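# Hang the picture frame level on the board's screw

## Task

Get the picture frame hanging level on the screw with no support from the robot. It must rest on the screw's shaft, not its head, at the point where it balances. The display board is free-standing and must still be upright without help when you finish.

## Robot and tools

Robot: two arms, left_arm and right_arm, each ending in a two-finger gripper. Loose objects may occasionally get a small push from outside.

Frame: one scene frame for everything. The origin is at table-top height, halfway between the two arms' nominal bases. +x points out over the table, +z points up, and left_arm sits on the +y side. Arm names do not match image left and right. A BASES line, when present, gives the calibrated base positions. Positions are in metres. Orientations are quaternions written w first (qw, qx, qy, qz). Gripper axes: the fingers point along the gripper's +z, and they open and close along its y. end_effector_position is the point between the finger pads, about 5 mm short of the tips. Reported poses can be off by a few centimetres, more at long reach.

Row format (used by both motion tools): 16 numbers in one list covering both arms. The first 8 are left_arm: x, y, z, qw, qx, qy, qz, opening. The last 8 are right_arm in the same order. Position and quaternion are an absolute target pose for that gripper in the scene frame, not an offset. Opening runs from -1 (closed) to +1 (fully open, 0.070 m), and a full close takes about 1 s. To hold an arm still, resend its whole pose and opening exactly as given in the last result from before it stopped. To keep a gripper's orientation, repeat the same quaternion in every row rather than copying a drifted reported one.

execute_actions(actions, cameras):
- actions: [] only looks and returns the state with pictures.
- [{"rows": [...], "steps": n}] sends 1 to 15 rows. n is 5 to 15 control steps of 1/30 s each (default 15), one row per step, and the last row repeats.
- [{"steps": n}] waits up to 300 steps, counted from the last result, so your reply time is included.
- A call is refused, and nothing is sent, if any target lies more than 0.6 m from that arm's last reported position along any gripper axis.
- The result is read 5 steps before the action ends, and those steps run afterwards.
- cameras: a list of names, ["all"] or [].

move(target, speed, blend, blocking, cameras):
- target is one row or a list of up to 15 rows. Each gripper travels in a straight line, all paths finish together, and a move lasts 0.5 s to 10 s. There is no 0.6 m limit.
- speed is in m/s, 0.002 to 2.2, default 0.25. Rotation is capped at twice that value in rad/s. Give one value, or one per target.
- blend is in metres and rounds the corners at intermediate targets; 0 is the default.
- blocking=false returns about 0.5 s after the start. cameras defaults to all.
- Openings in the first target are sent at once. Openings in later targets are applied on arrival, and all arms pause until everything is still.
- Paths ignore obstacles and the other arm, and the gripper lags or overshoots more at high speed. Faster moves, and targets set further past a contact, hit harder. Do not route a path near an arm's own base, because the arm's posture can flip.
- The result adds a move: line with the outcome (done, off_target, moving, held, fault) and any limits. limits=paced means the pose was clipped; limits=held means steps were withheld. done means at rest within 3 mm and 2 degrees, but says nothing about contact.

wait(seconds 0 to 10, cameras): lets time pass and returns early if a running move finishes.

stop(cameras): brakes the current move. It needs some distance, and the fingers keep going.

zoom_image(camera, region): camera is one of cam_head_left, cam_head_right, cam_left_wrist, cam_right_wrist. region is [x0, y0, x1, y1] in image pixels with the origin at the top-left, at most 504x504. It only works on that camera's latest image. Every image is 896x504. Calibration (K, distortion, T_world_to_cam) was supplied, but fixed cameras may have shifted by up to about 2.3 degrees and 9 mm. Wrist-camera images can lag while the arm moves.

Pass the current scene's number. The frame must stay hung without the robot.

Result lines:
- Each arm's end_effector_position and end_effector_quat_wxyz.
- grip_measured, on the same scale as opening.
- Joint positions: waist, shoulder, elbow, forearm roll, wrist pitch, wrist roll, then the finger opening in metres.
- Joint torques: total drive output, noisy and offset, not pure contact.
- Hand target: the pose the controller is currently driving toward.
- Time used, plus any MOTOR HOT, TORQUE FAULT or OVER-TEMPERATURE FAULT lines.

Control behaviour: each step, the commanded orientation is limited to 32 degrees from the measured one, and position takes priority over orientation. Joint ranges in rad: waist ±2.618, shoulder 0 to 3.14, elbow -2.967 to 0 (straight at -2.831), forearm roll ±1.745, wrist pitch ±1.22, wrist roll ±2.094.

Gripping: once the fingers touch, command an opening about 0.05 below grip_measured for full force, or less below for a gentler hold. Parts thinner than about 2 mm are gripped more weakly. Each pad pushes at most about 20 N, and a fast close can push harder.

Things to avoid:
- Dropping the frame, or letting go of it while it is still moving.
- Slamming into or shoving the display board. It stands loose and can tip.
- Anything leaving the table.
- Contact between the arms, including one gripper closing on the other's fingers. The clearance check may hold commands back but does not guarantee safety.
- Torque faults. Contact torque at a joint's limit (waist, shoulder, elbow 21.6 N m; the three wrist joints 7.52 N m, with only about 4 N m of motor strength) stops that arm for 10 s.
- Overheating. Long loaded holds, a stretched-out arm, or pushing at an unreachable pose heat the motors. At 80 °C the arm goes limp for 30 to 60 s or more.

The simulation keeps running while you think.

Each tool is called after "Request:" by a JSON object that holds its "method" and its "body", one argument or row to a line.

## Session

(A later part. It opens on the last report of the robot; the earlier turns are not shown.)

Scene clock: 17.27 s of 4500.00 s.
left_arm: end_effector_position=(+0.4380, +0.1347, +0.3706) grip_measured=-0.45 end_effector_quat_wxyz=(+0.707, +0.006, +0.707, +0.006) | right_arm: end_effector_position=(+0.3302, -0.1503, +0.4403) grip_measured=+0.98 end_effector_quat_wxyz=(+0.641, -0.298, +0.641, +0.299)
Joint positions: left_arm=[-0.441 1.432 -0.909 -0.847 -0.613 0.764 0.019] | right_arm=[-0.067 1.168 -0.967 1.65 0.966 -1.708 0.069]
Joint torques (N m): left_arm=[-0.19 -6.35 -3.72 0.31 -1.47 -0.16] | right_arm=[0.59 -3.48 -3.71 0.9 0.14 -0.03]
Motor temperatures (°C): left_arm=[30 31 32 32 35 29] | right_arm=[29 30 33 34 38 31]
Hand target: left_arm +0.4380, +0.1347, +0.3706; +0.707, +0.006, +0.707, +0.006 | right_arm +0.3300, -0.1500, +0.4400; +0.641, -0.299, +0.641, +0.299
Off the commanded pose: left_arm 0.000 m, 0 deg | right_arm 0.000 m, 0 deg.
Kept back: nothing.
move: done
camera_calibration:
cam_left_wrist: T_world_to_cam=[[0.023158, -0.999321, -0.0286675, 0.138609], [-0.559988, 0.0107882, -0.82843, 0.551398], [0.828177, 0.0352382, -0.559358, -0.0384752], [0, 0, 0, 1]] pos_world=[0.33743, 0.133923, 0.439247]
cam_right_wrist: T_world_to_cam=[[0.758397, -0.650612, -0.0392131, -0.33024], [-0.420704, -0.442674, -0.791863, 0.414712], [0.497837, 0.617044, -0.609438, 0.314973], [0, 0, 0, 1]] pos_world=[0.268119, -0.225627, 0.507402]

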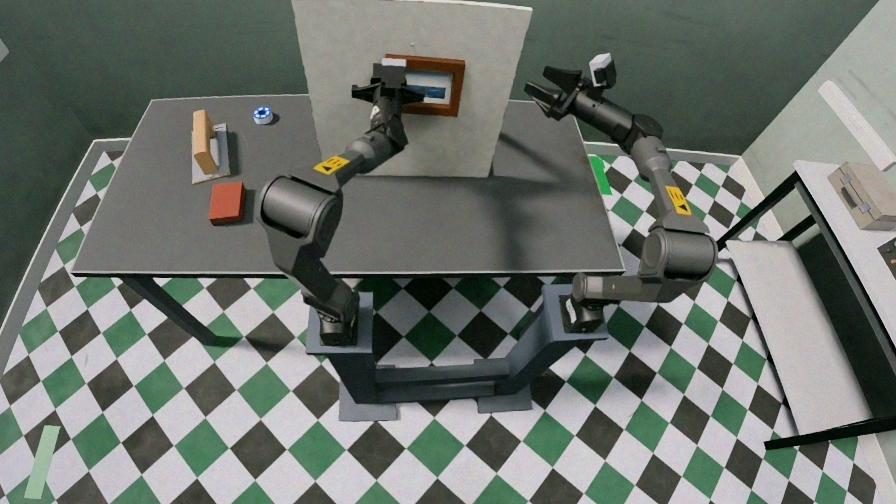

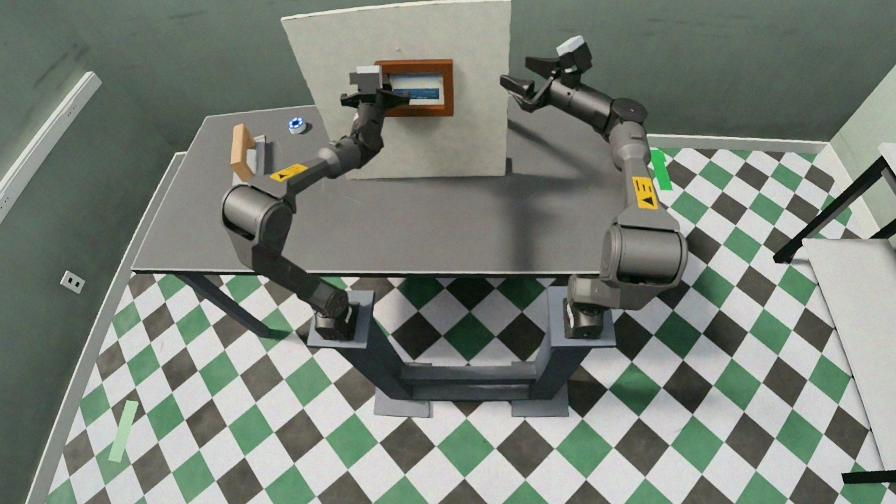

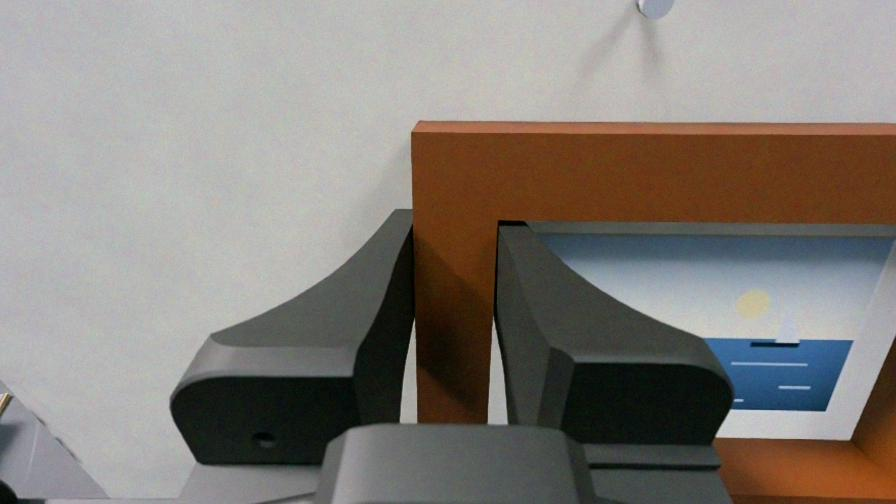

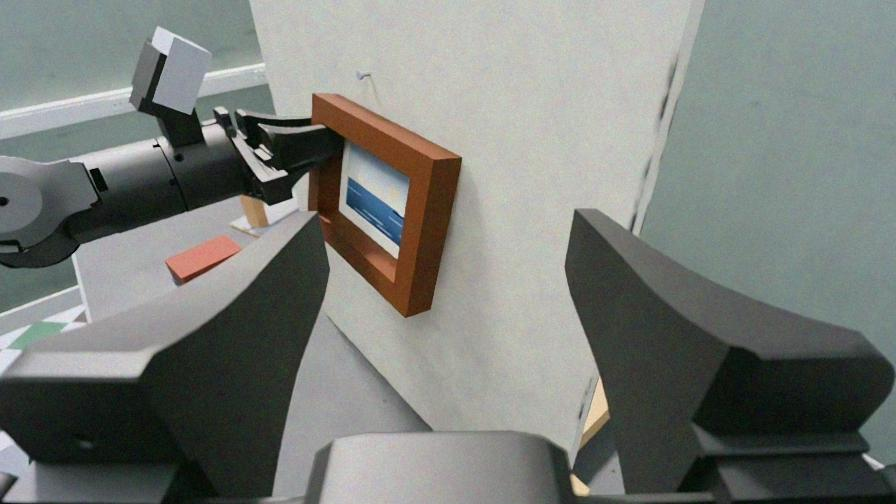

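Request:
{"method": "move", "body": {
  "target": [
    [0.412,0.1347,0.3706,0.7071,0.0062,0.7071,0.0062,-0.52,0.34,-0.07,0.53,0.56,-0.1,0.80,0.15,0.98],
    [0.412,0.148,0.426,0.7071,-0.0043,0.7071,-0.0043,-0.52,0.43,0.05,0.545,0.521,-0.037,0.845,0.111,0.98],
    [0.438,0.148,0.426,0.7071,-0.0043,0.7071,-0.0043,-0.52,0.43,0.05,0.545,0.521,-0.037,0.845,0.111,0.98]
  ],
  "speed": [0.5,0.3,0.1]
}}

Request:
{"method": "zoom_image", "body": {
  "camera": "cam_right_wrist",
  "region": [320, 180, 600, 400]
}}

Scene clock: 22.37 s of 4500.00 s.
left_arm: end_effector_position=(+0.4382, +0.1481, +0.4263) grip_measured=-0.45 end_effector_quat_wxyz=(+0.707, -0.005, +0.707, -0.004) | right_arm: end_effector_position=(+0.4297, +0.0494, +0.5447) grip_measured=+0.98 end_effector_quat_wxyz=(+0.620, -0.065, +0.759, +0.185)
Joint positions: left_arm=[-0.388 1.367 -1.074 -1.112 -0.442 1.058 0.019] | right_arm=[0.93 2.123 -2.797 -0.617 1.043 0.642 0.069]
Joint torques (N m): left_arm=[-0.28 -5.32 -3.2 0.16 -1.13 0.01] | right_arm=[-0.1 -8.77 -2.89 -0.45 -0.75 0.23]
Motor temperatures (°C): left_arm=[30 31 32 32 36 29] | right_arm=[29 30 33 34 38 31]
Hand target: left_arm +0.4380, +0.1480, +0.4260; +0.707, -0.004, +0.707, -0.004 | right_arm +0.4297, +0.0496, +0.5444; +0.620, -0.066, +0.760, +0.184
Off the commanded pose: left_arm 0.000 m, 0 deg | right_arm 0.001 m, 18 deg.
elbow stopped short (right arm): the move would have taken joint 3 (elbow) straighter than the controller allows.
elbow read too straight (right arm): the controller reads joint 3 (elbow) straighter than it allows; while it does, the hand can move without a command.
Kept back: nothing.
move: off_target (right_arm); limits=paced
camera_calibration:
cam_left_wrist: T_world_to_cam=[[0.023386, -0.999725, 0.00161998, 0.140663], [-0.559604, -0.0144332, -0.828634, 0.601164], [0.82843, 0.0184719, -0.559788, -0.00531862], [0, 0, 0, 1]] pos_world=[0.337531, 0.1494, 0.49494]
cam_right_wrist: T_world_to_cam=[[0.310473, -0.921153, -0.234699, 0.0405349], [-0.747772, -0.0842335, -0.658591, 0.677925], [0.586893, 0.379976, -0.714965, 0.236852], [0, 0, 0, 1]] pos_world=[0.355341, 0.00444457, 0.625329]

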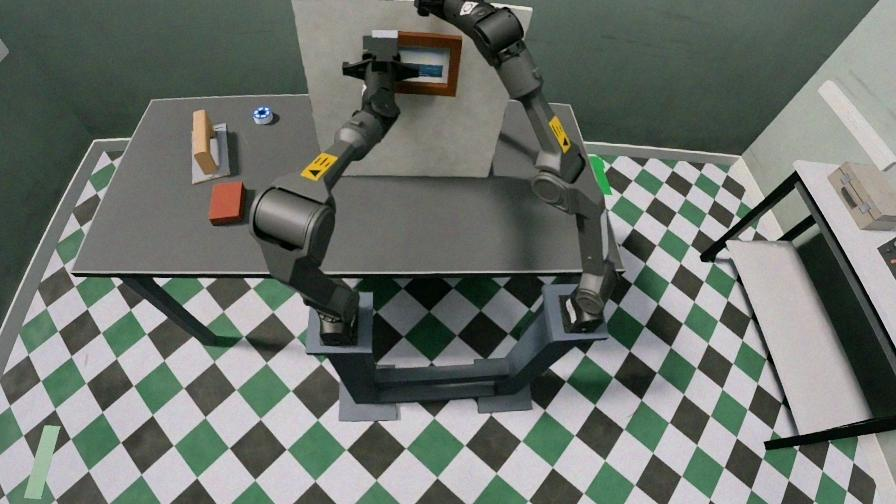

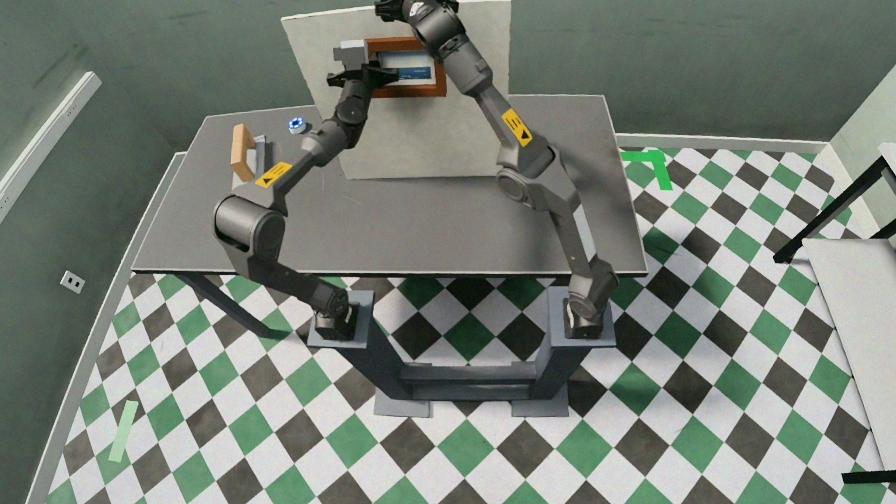

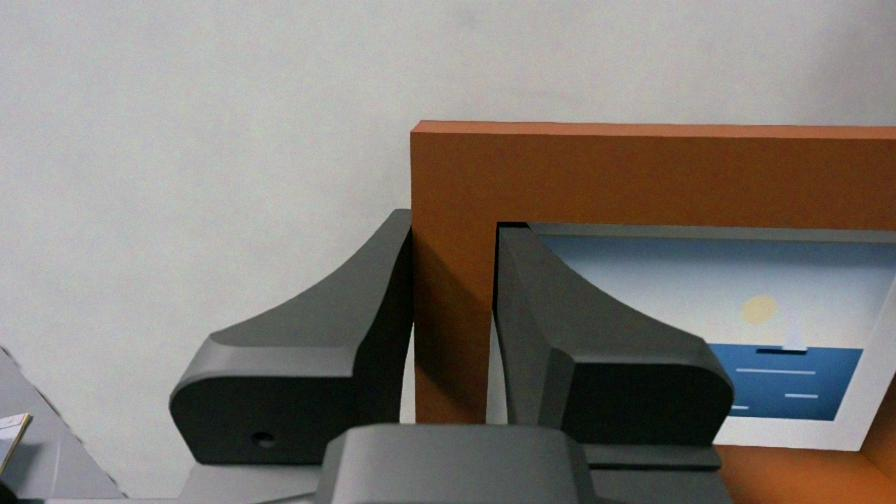

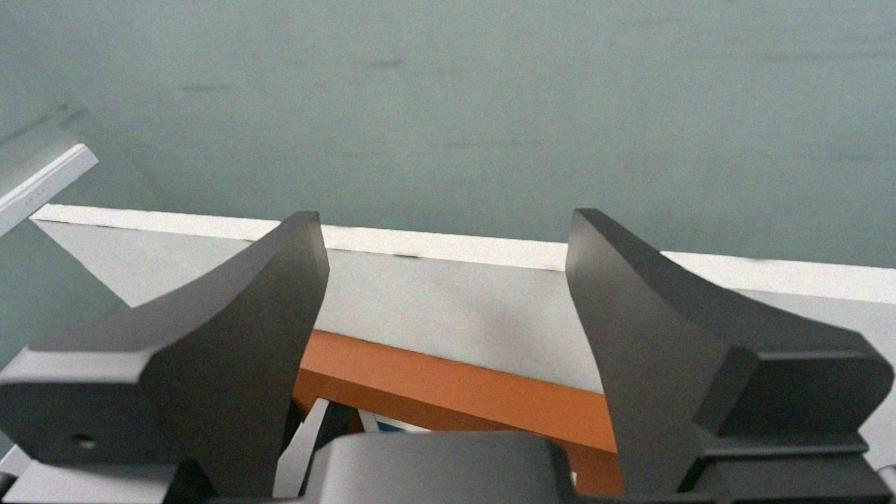

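Scaled by 1.800 from the camera's 896x504 image, which has a finer 1280x720 frame.

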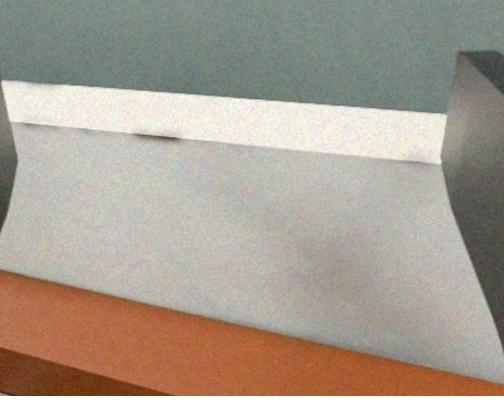

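Request:
{"method": "move", "body": {
  "target": [0.438,0.148,0.426,0.7071,-0.0043,0.7071,-0.0043,-0.52,0.425,0.02,0.512,0.521,-0.037,0.845,0.111,0.98],
  "speed": 0.25
}}

Request:
{"method": "zoom_image", "body": {
  "camera": "cam_right_wrist",
  "region": [260, 150, 640, 400]
}}

Scene clock: 23.93 s of 4500.00 s.
left_arm: end_effector_position=(+0.4381, +0.1481, +0.4259) grip_measured=-0.45 end_effector_quat_wxyz=(+0.707, -0.004, +0.707, -0.004) | right_arm: end_effector_position=(+0.4248, +0.0195, +0.5113) grip_measured=+0.98 end_effector_quat_wxyz=(+0.557, -0.047, +0.818, +0.137)
Joint positions: left_arm=[-0.388 1.367 -1.073 -1.112 -0.442 1.058 0.019] | right_arm=[0.912 2.065 -2.717 -0.591 1.216 0.636 0.069]
Joint torques (N m): left_arm=[0.13 -4.91 -2.92 0.15 -1.01 0.02] | right_arm=[-0.03 -8.3 -3.85 -0.6 -0.45 0.13]
Motor temperatures (°C): left_arm=[30 31 32 32 36 29] | right_arm=[29 30 33 34 38 31]
Hand target: left_arm +0.4380, +0.1480, +0.4260; +0.707, -0.004, +0.707, -0.004 | right_arm +0.4248, +0.0197, +0.5115; +0.558, -0.047, +0.817, +0.137
Off the commanded pose: left_arm 0.000 m, 0 deg | right_arm 0.001 m, 6 deg.
elbow stopped short (right arm): the move would have taken joint 3 (elbow) straighter than the controller allows.
joint sent to its limit (right arm) — joint 5 (wrist pitch), upper limit.
Kept back: nothing.
move: off_target (right_arm)
camera_calibration:
cam_left_wrist: T_world_to_cam=[[0.0234368, -0.999724, 0.00132299, 0.140791], [-0.56027, -0.0142305, -0.828188, 0.600945], [0.827979, 0.0186688, -0.560449, -0.0051191], [0, 0, 0, 1]] pos_world=[0.33763, 0.1494, 0.49464]
cam_right_wrist: T_world_to_cam=[[0.205916, -0.957259, -0.20311, 0.0357556], [-0.852803, -0.0737498, -0.517, 0.621747], [0.479923, 0.279672, -0.831539, 0.334166], [0, 0, 0, 1]] pos_world=[0.362491, -0.0133757, 0.606578]

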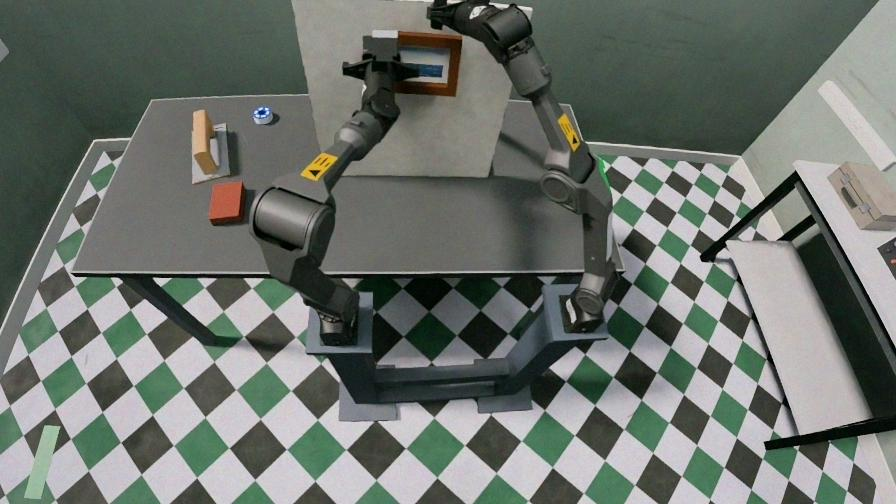

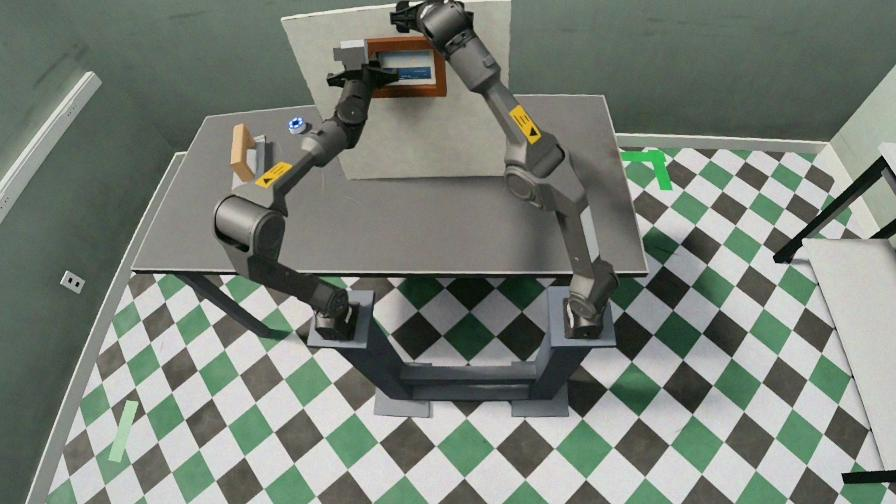

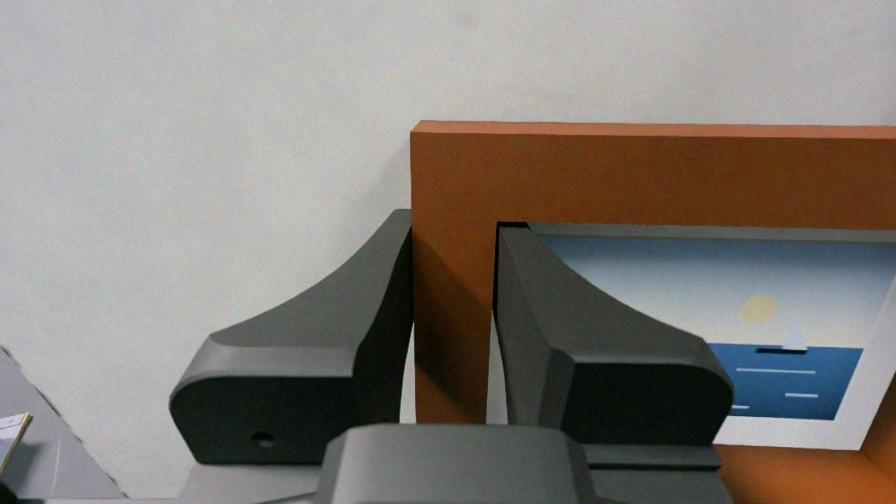

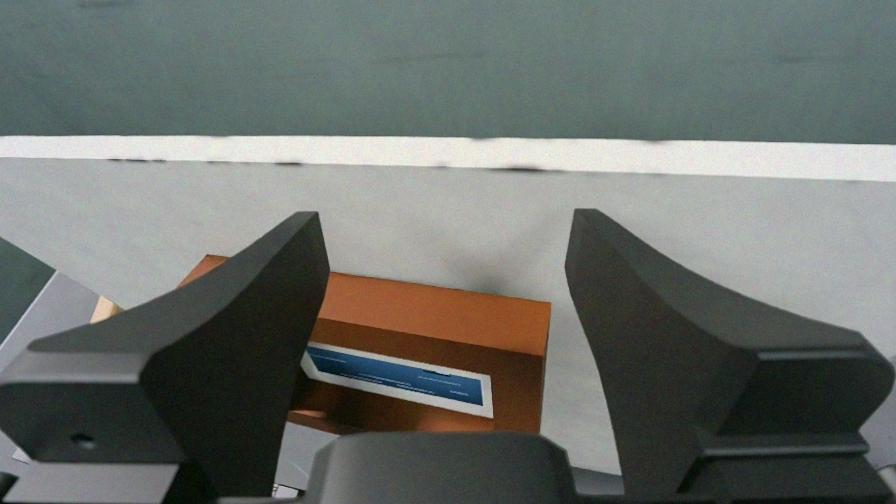

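Scaled by 1.326 from the camera's 896x504 image, which has a finer 1280x720 frame.

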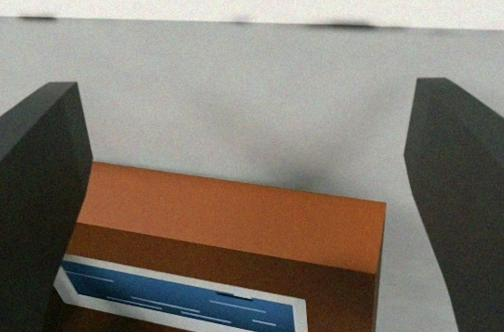

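Request:
{"method": "move", "body": {
  "target": [
    [0.438,0.148,0.422,0.7071,-0.0043,0.7071,-0.0043,-0.52,0.36,-0.08,0.53,0.56,-0.1,0.80,0.15,0.98],
    [0.438,0.148,0.4145,0.7071,-0.0043,0.7071,-0.0043,-0.52,0.33,-0.16,0.44,0.6409,-0.2988,0.6409,0.2988,0.98]
  ],
  "speed": [0.3,0.3]
}}

Request:
{"method": "zoom_image", "body": {
  "camera": "cam_right_wrist",
  "region": [230, 0, 530, 270]
}}

Request:
{"method": "zoom_image", "body": {
  "camera": "cam_head_right",
  "region": [355, 10, 475, 110]
}}

Request:
{"method": "zoom_image", "body": {
  "camera": "cam_head_left",
  "region": [370, 10, 490, 110]
}}

Scene clock: 27.73 s of 4500.00 s.
left_arm: end_effector_position=(+0.4379, +0.1479, +0.4148) grip_measured=-0.44 end_effector_quat_wxyz=(+0.707, -0.004, +0.707, -0.005) | right_arm: end_effector_position=(+0.3301, -0.1600, +0.4396) grip_measured=+0.98 end_effector_quat_wxyz=(+0.641, -0.299, +0.641, +0.299)
Joint positions: left_arm=[-0.389 1.372 -1.032 -1.028 -0.464 0.965 0.019] | right_arm=[-0.122 1.172 -0.969 1.641 1.023 -1.706 0.069]
Joint torques (N m): left_arm=[2.02 -2.54 -2.83 0.13 -0.68 0.07] | right_arm=[0.34 -3.21 -4.25 0.81 -0.05 0.25]
Motor temperatures (°C): left_arm=[30 31 32 32 35 29] | right_arm=[29 30 33 34 38 31]
Hand target: left_arm +0.4380, +0.1480, +0.4145; +0.707, -0.004, +0.707, -0.004 | right_arm +0.3300, -0.1600, +0.4400; +0.641, -0.299, +0.641, +0.299
Off the commanded pose: left_arm 0.000 m, 0 deg | right_arm 0.000 m, 0 deg.
Kept back: nothing.
move: done
camera_calibration:
cam_left_wrist: T_world_to_cam=[[0.0229367, -0.999736, 0.00132219, 0.140886], [-0.559681, -0.0139365, -0.828591, 0.591314], [0.828391, 0.0182652, -0.559853, -0.0114864], [0, 0, 0, 1]] pos_world=[0.337231, 0.1493, 0.48334]
cam_right_wrist: T_world_to_cam=[[0.759235, -0.649638, -0.0391542, -0.336669], [-0.420843, -0.444169, -0.790952, 0.409283], [0.496441, 0.616996, -0.610624, 0.321569], [0, 0, 0, 1]] pos_world=[0.268215, -0.235329, 0.506899]

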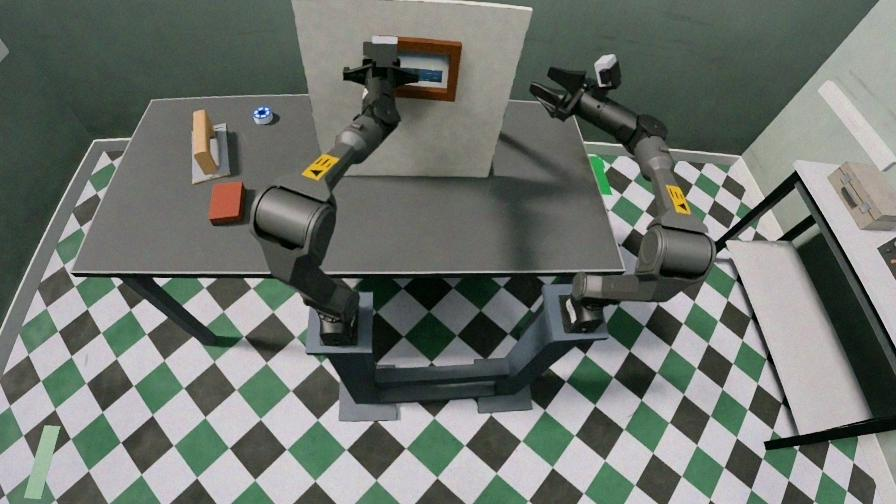

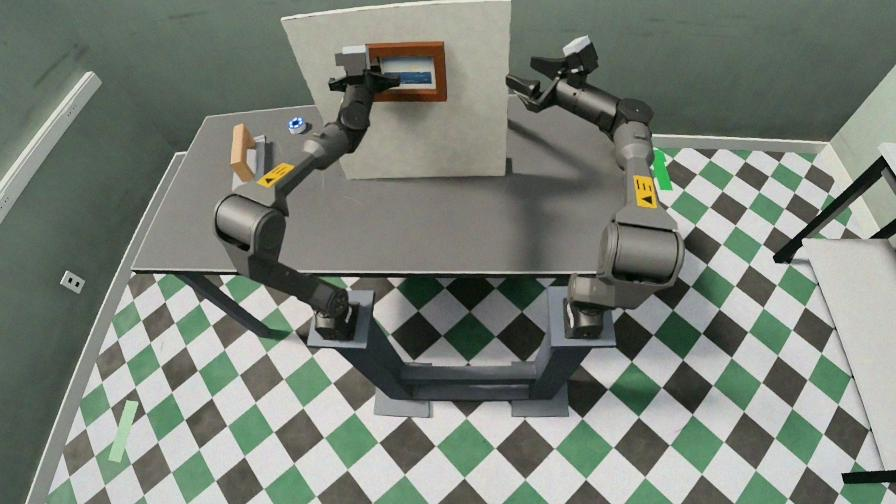

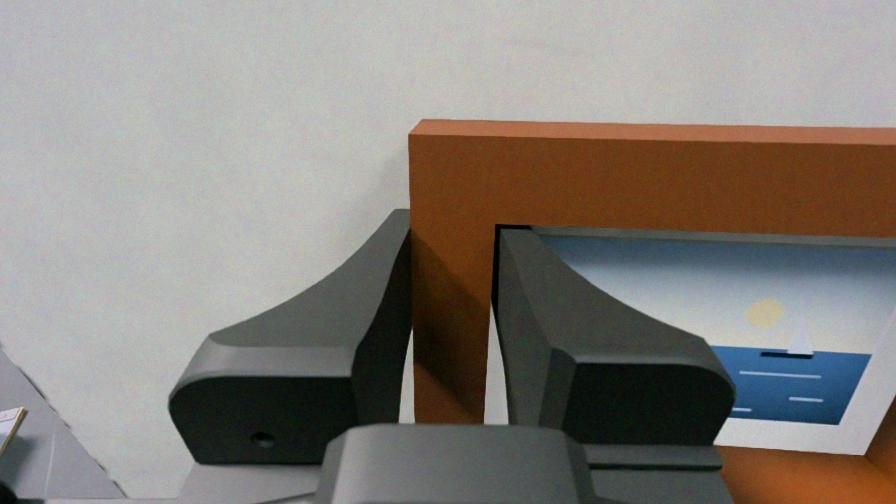

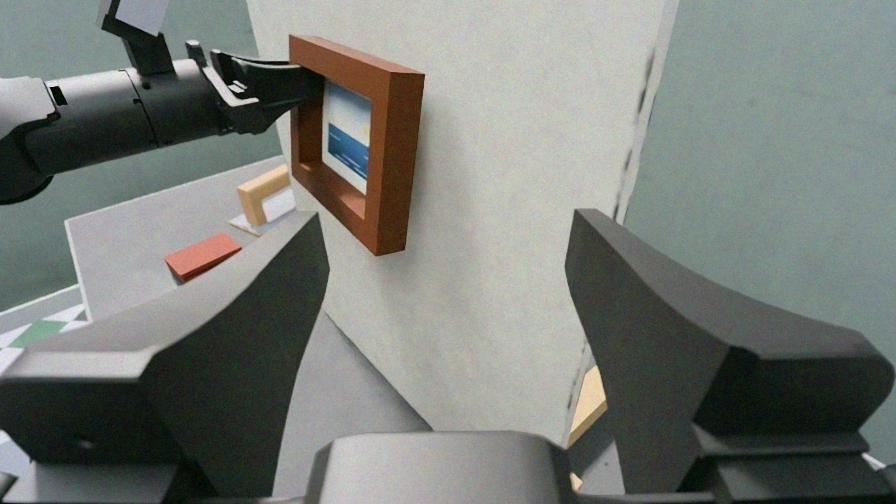

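Scaled by 1.680 from the camera's 896x504 image, which has a finer 1280x720 frame.

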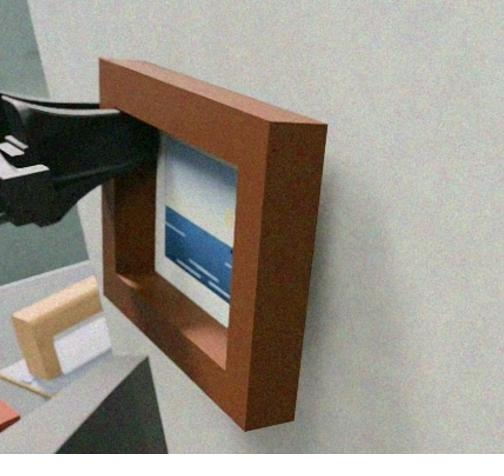

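Scaled by 4.200 from the camera's 896x504 image, which has a finer 1280x720 frame.

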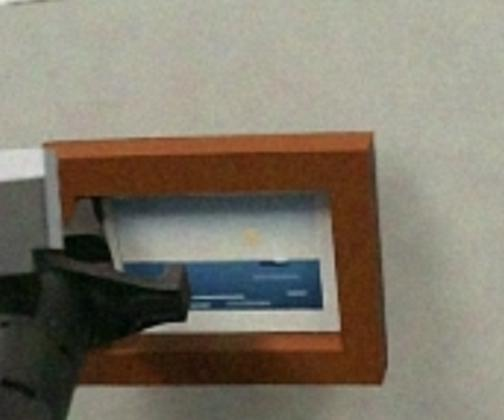

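Scaled by 4.200 from the camera's 896x504 image, which has a finer 1280x720 frame.

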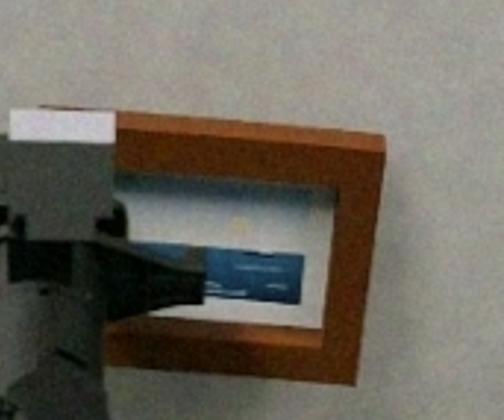

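Request:
{"method": "move", "body": {
  "target": [0.438,0.148,0.4145,0.7071,-0.0043,0.7071,-0.0043,-0.25,0.33,-0.16,0.44,0.6409,-0.2988,0.6409,0.2988,0.98],
  "speed": 0.05
}}

Request:
{"method": "zoom_image", "body": {
  "camera": "cam_head_right",
  "region": [355, 10, 475, 110]
}}

Request:
{"method": "zoom_image", "body": {
  "camera": "cam_head_left",
  "region": [370, 10, 490, 110]
}}

Scene clock: 28.87 s of 4500.00 s.
left_arm: end_effector_position=(+0.4388, +0.1486, +0.4127) grip_measured=-0.25 end_effector_quat_wxyz=(+0.706, -0.005, +0.708, -0.003) | right_arm: end_effector_position=(+0.3301, -0.1600, +0.4396) grip_measured=+0.98 end_effector_quat_wxyz=(+0.641, -0.299, +0.641, +0.299)
Joint positions: left_arm=[-0.387 1.375 -1.031 -1.029 -0.464 0.966 0.026] | right_arm=[-0.122 1.172 -0.969 1.641 1.023 -1.706 0.069]
Joint torques (N m): left_arm=[-1.61 -6.45 -4.02 0.62 -0.93 -0.23] | right_arm=[0.75 -3.59 -4.7 0.99 -0.03 0.25]
Motor temperatures (°C): left_arm=[30 31 32 32 35 29] | right_arm=[29 30 33 34 38 31]
Hand target: left_arm +0.4380, +0.1480, +0.4145; +0.707, -0.004, +0.707, -0.004 | right_arm +0.3300, -0.1600, +0.4400; +0.641, -0.299, +0.641, +0.299
Off the commanded pose: left_arm 0.002 m, 0 deg | right_arm 0.000 m, 0 deg.
Kept back: nothing.
move: done
camera_calibration:
cam_left_wrist: T_world_to_cam=[[0.0251768, -0.999683, -0.000470733, 0.141158], [-0.563392, -0.0137999, -0.826075, 0.590822], [0.825806, 0.0210631, -0.563561, -0.0111607], [0, 0, 0, 1]] pos_world=[0.338527, 0.149502, 0.48184]
cam_right_wrist: T_world_to_cam=[[0.759235, -0.649638, -0.0391542, -0.336669], [-0.420843, -0.444169, -0.790952, 0.409283], [0.496441, 0.616996, -0.610624, 0.321569], [0, 0, 0, 1]] pos_world=[0.268215, -0.235329, 0.506899]

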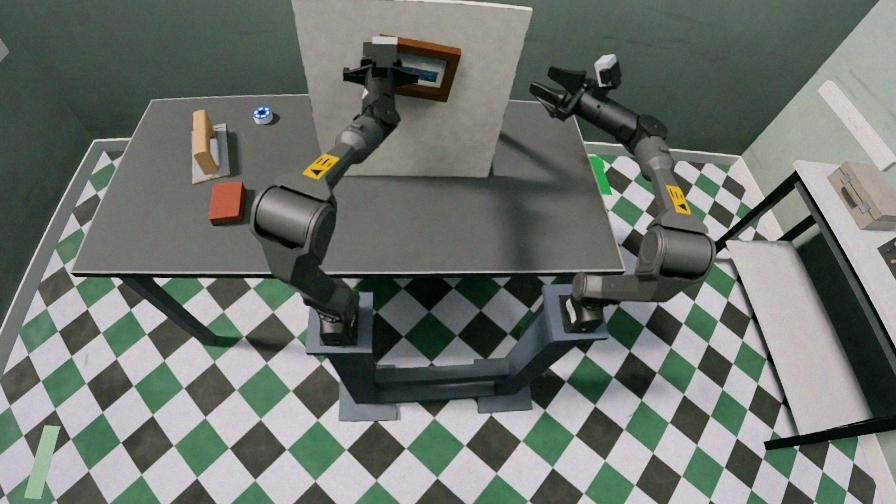

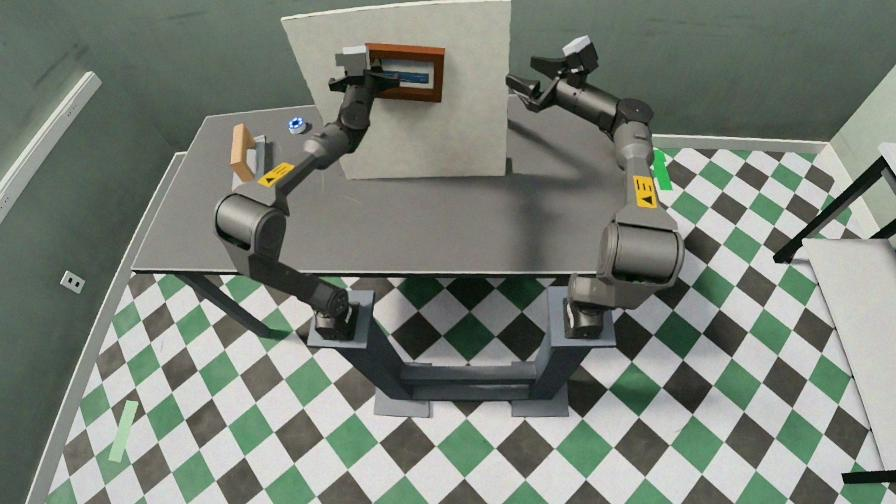

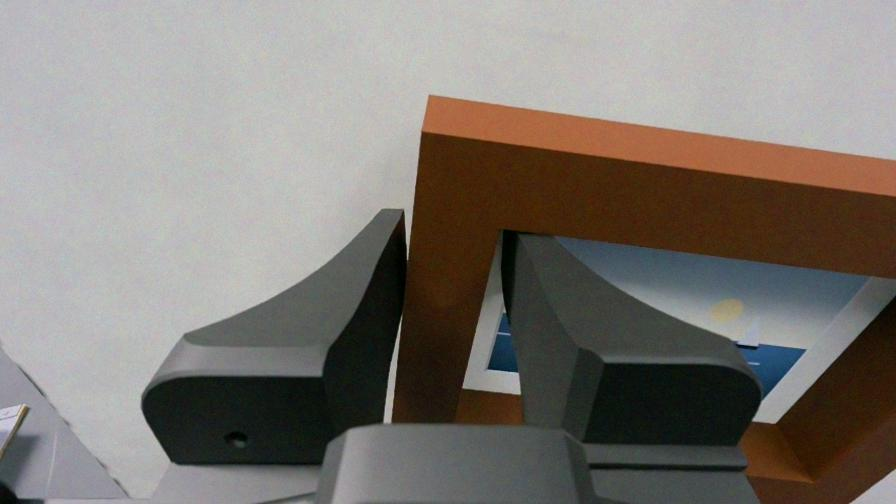

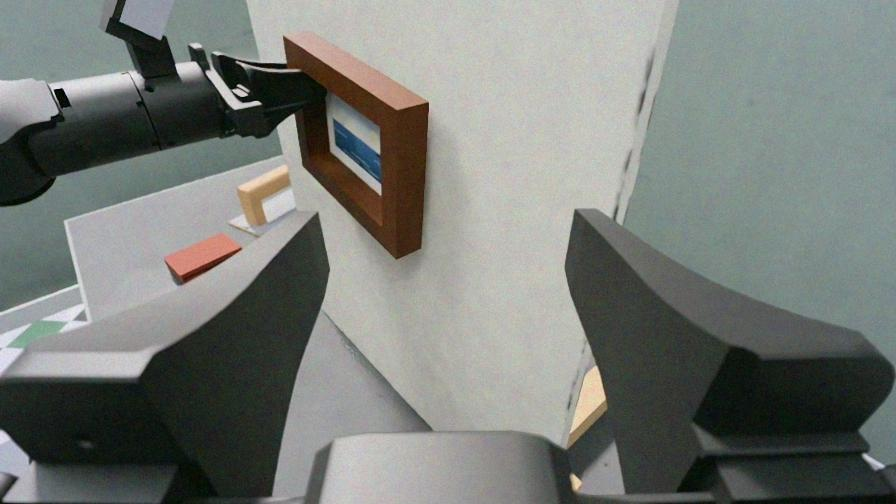

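Scaled by 4.200 from the camera's 896x504 image, which has a finer 1280x720 frame.

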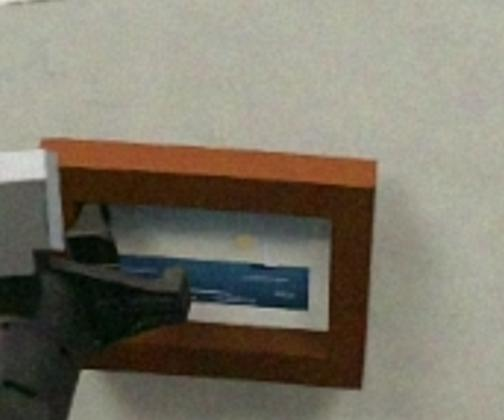

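Scaled by 4.200 from the camera's 896x504 image, which has a finer 1280x720 frame.

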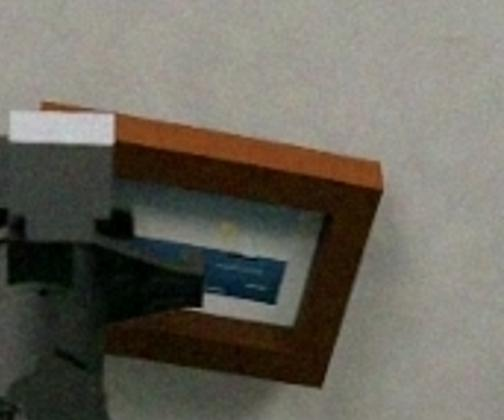

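Request:
{"method": "move", "body": {
  "target": [0.438,0.148,0.404,0.7071,-0.0043,0.7071,-0.0043,-0.1,0.33,-0.16,0.44,0.6409,-0.2988,0.6409,0.2988,0.98],
  "speed": 0.05
}}

Request:
{"method": "zoom_image", "body": {
  "camera": "cam_head_right",
  "region": [355, 10, 475, 110]
}}

Request:
{"method": "zoom_image", "body": {
  "camera": "cam_head_left",
  "region": [370, 10, 490, 110]
}}

Scene clock: 30.00 s of 4500.00 s.
left_arm: end_effector_position=(+0.4377, +0.1481, +0.4047) grip_measured=-0.10 end_effector_quat_wxyz=(+0.708, -0.005, +0.706, -0.005) | right_arm: end_effector_position=(+0.3301, -0.1600, +0.4396) grip_measured=+0.98 end_effector_quat_wxyz=(+0.641, -0.299, +0.641, +0.299)
Joint positions: left_arm=[-0.388 1.378 -0.996 -0.958 -0.488 0.886 0.032] | right_arm=[-0.122 1.172 -0.969 1.641 1.023 -1.706 0.069]
Joint torques (N m): left_arm=[0.03 -4.33 -2.96 0.17 -0.94 0.01] | right_arm=[0.71 -3.53 -4.67 1 -0.03 0.24]
Motor temperatures (°C): left_arm=[30 31 32 32 35 29] | right_arm=[29 30 33 34 38 31]
Hand target: left_arm +0.4380, +0.1480, +0.4040; +0.707, -0.004, +0.707, -0.004 | right_arm +0.3300, -0.1600, +0.4400; +0.641, -0.299, +0.641, +0.299
Off the commanded pose: left_arm 0.001 m, 0 deg | right_arm 0.000 m, 0 deg.
Kept back: nothing.
move: done
camera_calibration:
cam_left_wrist: T_world_to_cam=[[0.0231123, -0.999731, 0.00195701, 0.140643], [-0.558664, -0.0145388, -0.829267, 0.582902], [0.829072, 0.0180729, -0.55885, -0.0176533], [0, 0, 0, 1]] pos_world=[0.337032, 0.149399, 0.473241]
cam_right_wrist: T_world_to_cam=[[0.759235, -0.649638, -0.0391542, -0.336669], [-0.420843, -0.444169, -0.790952, 0.409283], [0.496441, 0.616996, -0.610624, 0.321569], [0, 0, 0, 1]] pos_world=[0.268215, -0.235329, 0.506899]

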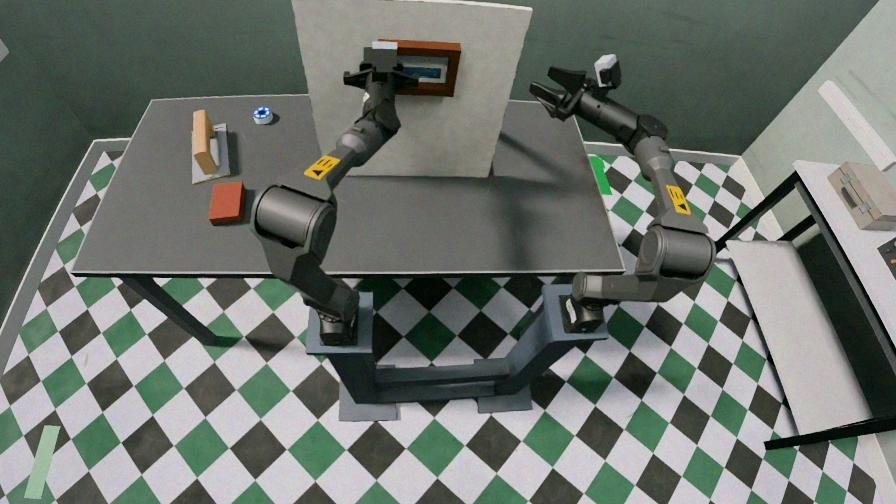

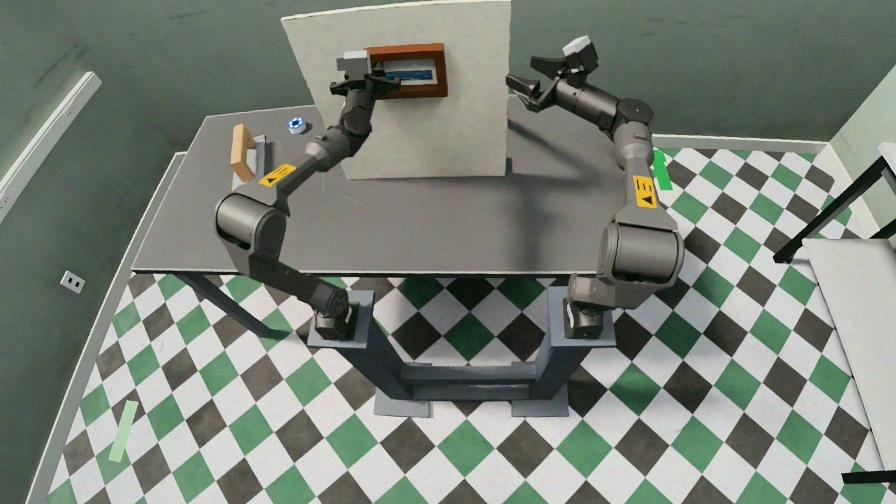

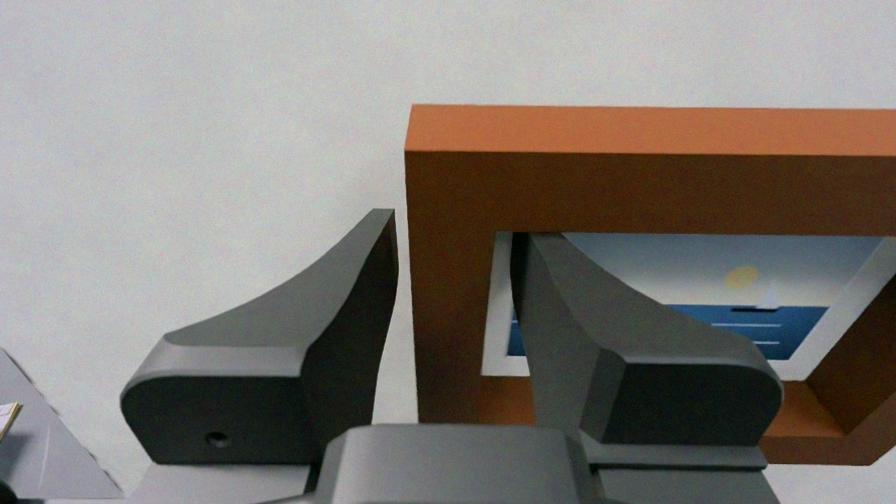

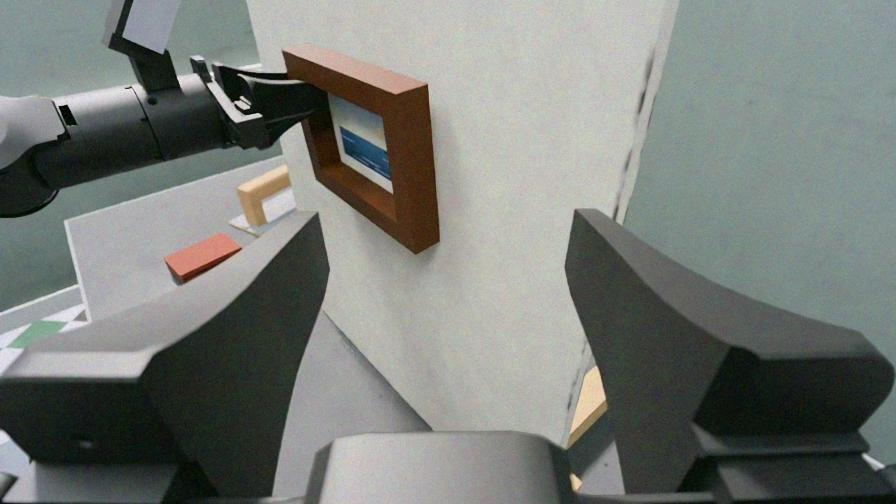

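Scaled by 4.200 from the camera's 896x504 image, which has a finer 1280x720 frame.

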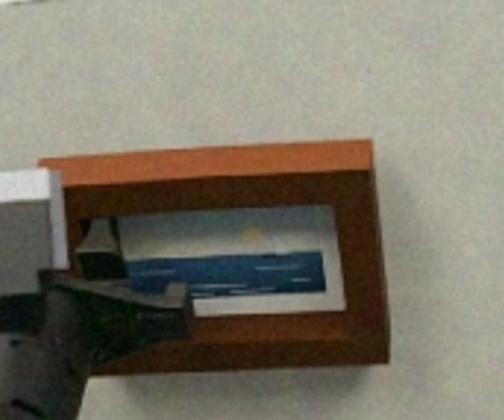

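Scaled by 4.200 from the camera's 896x504 image, which has a finer 1280x720 frame.

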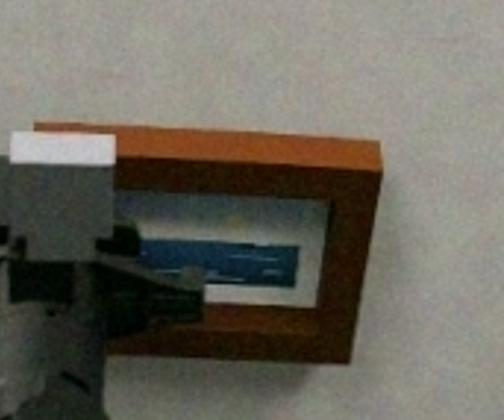

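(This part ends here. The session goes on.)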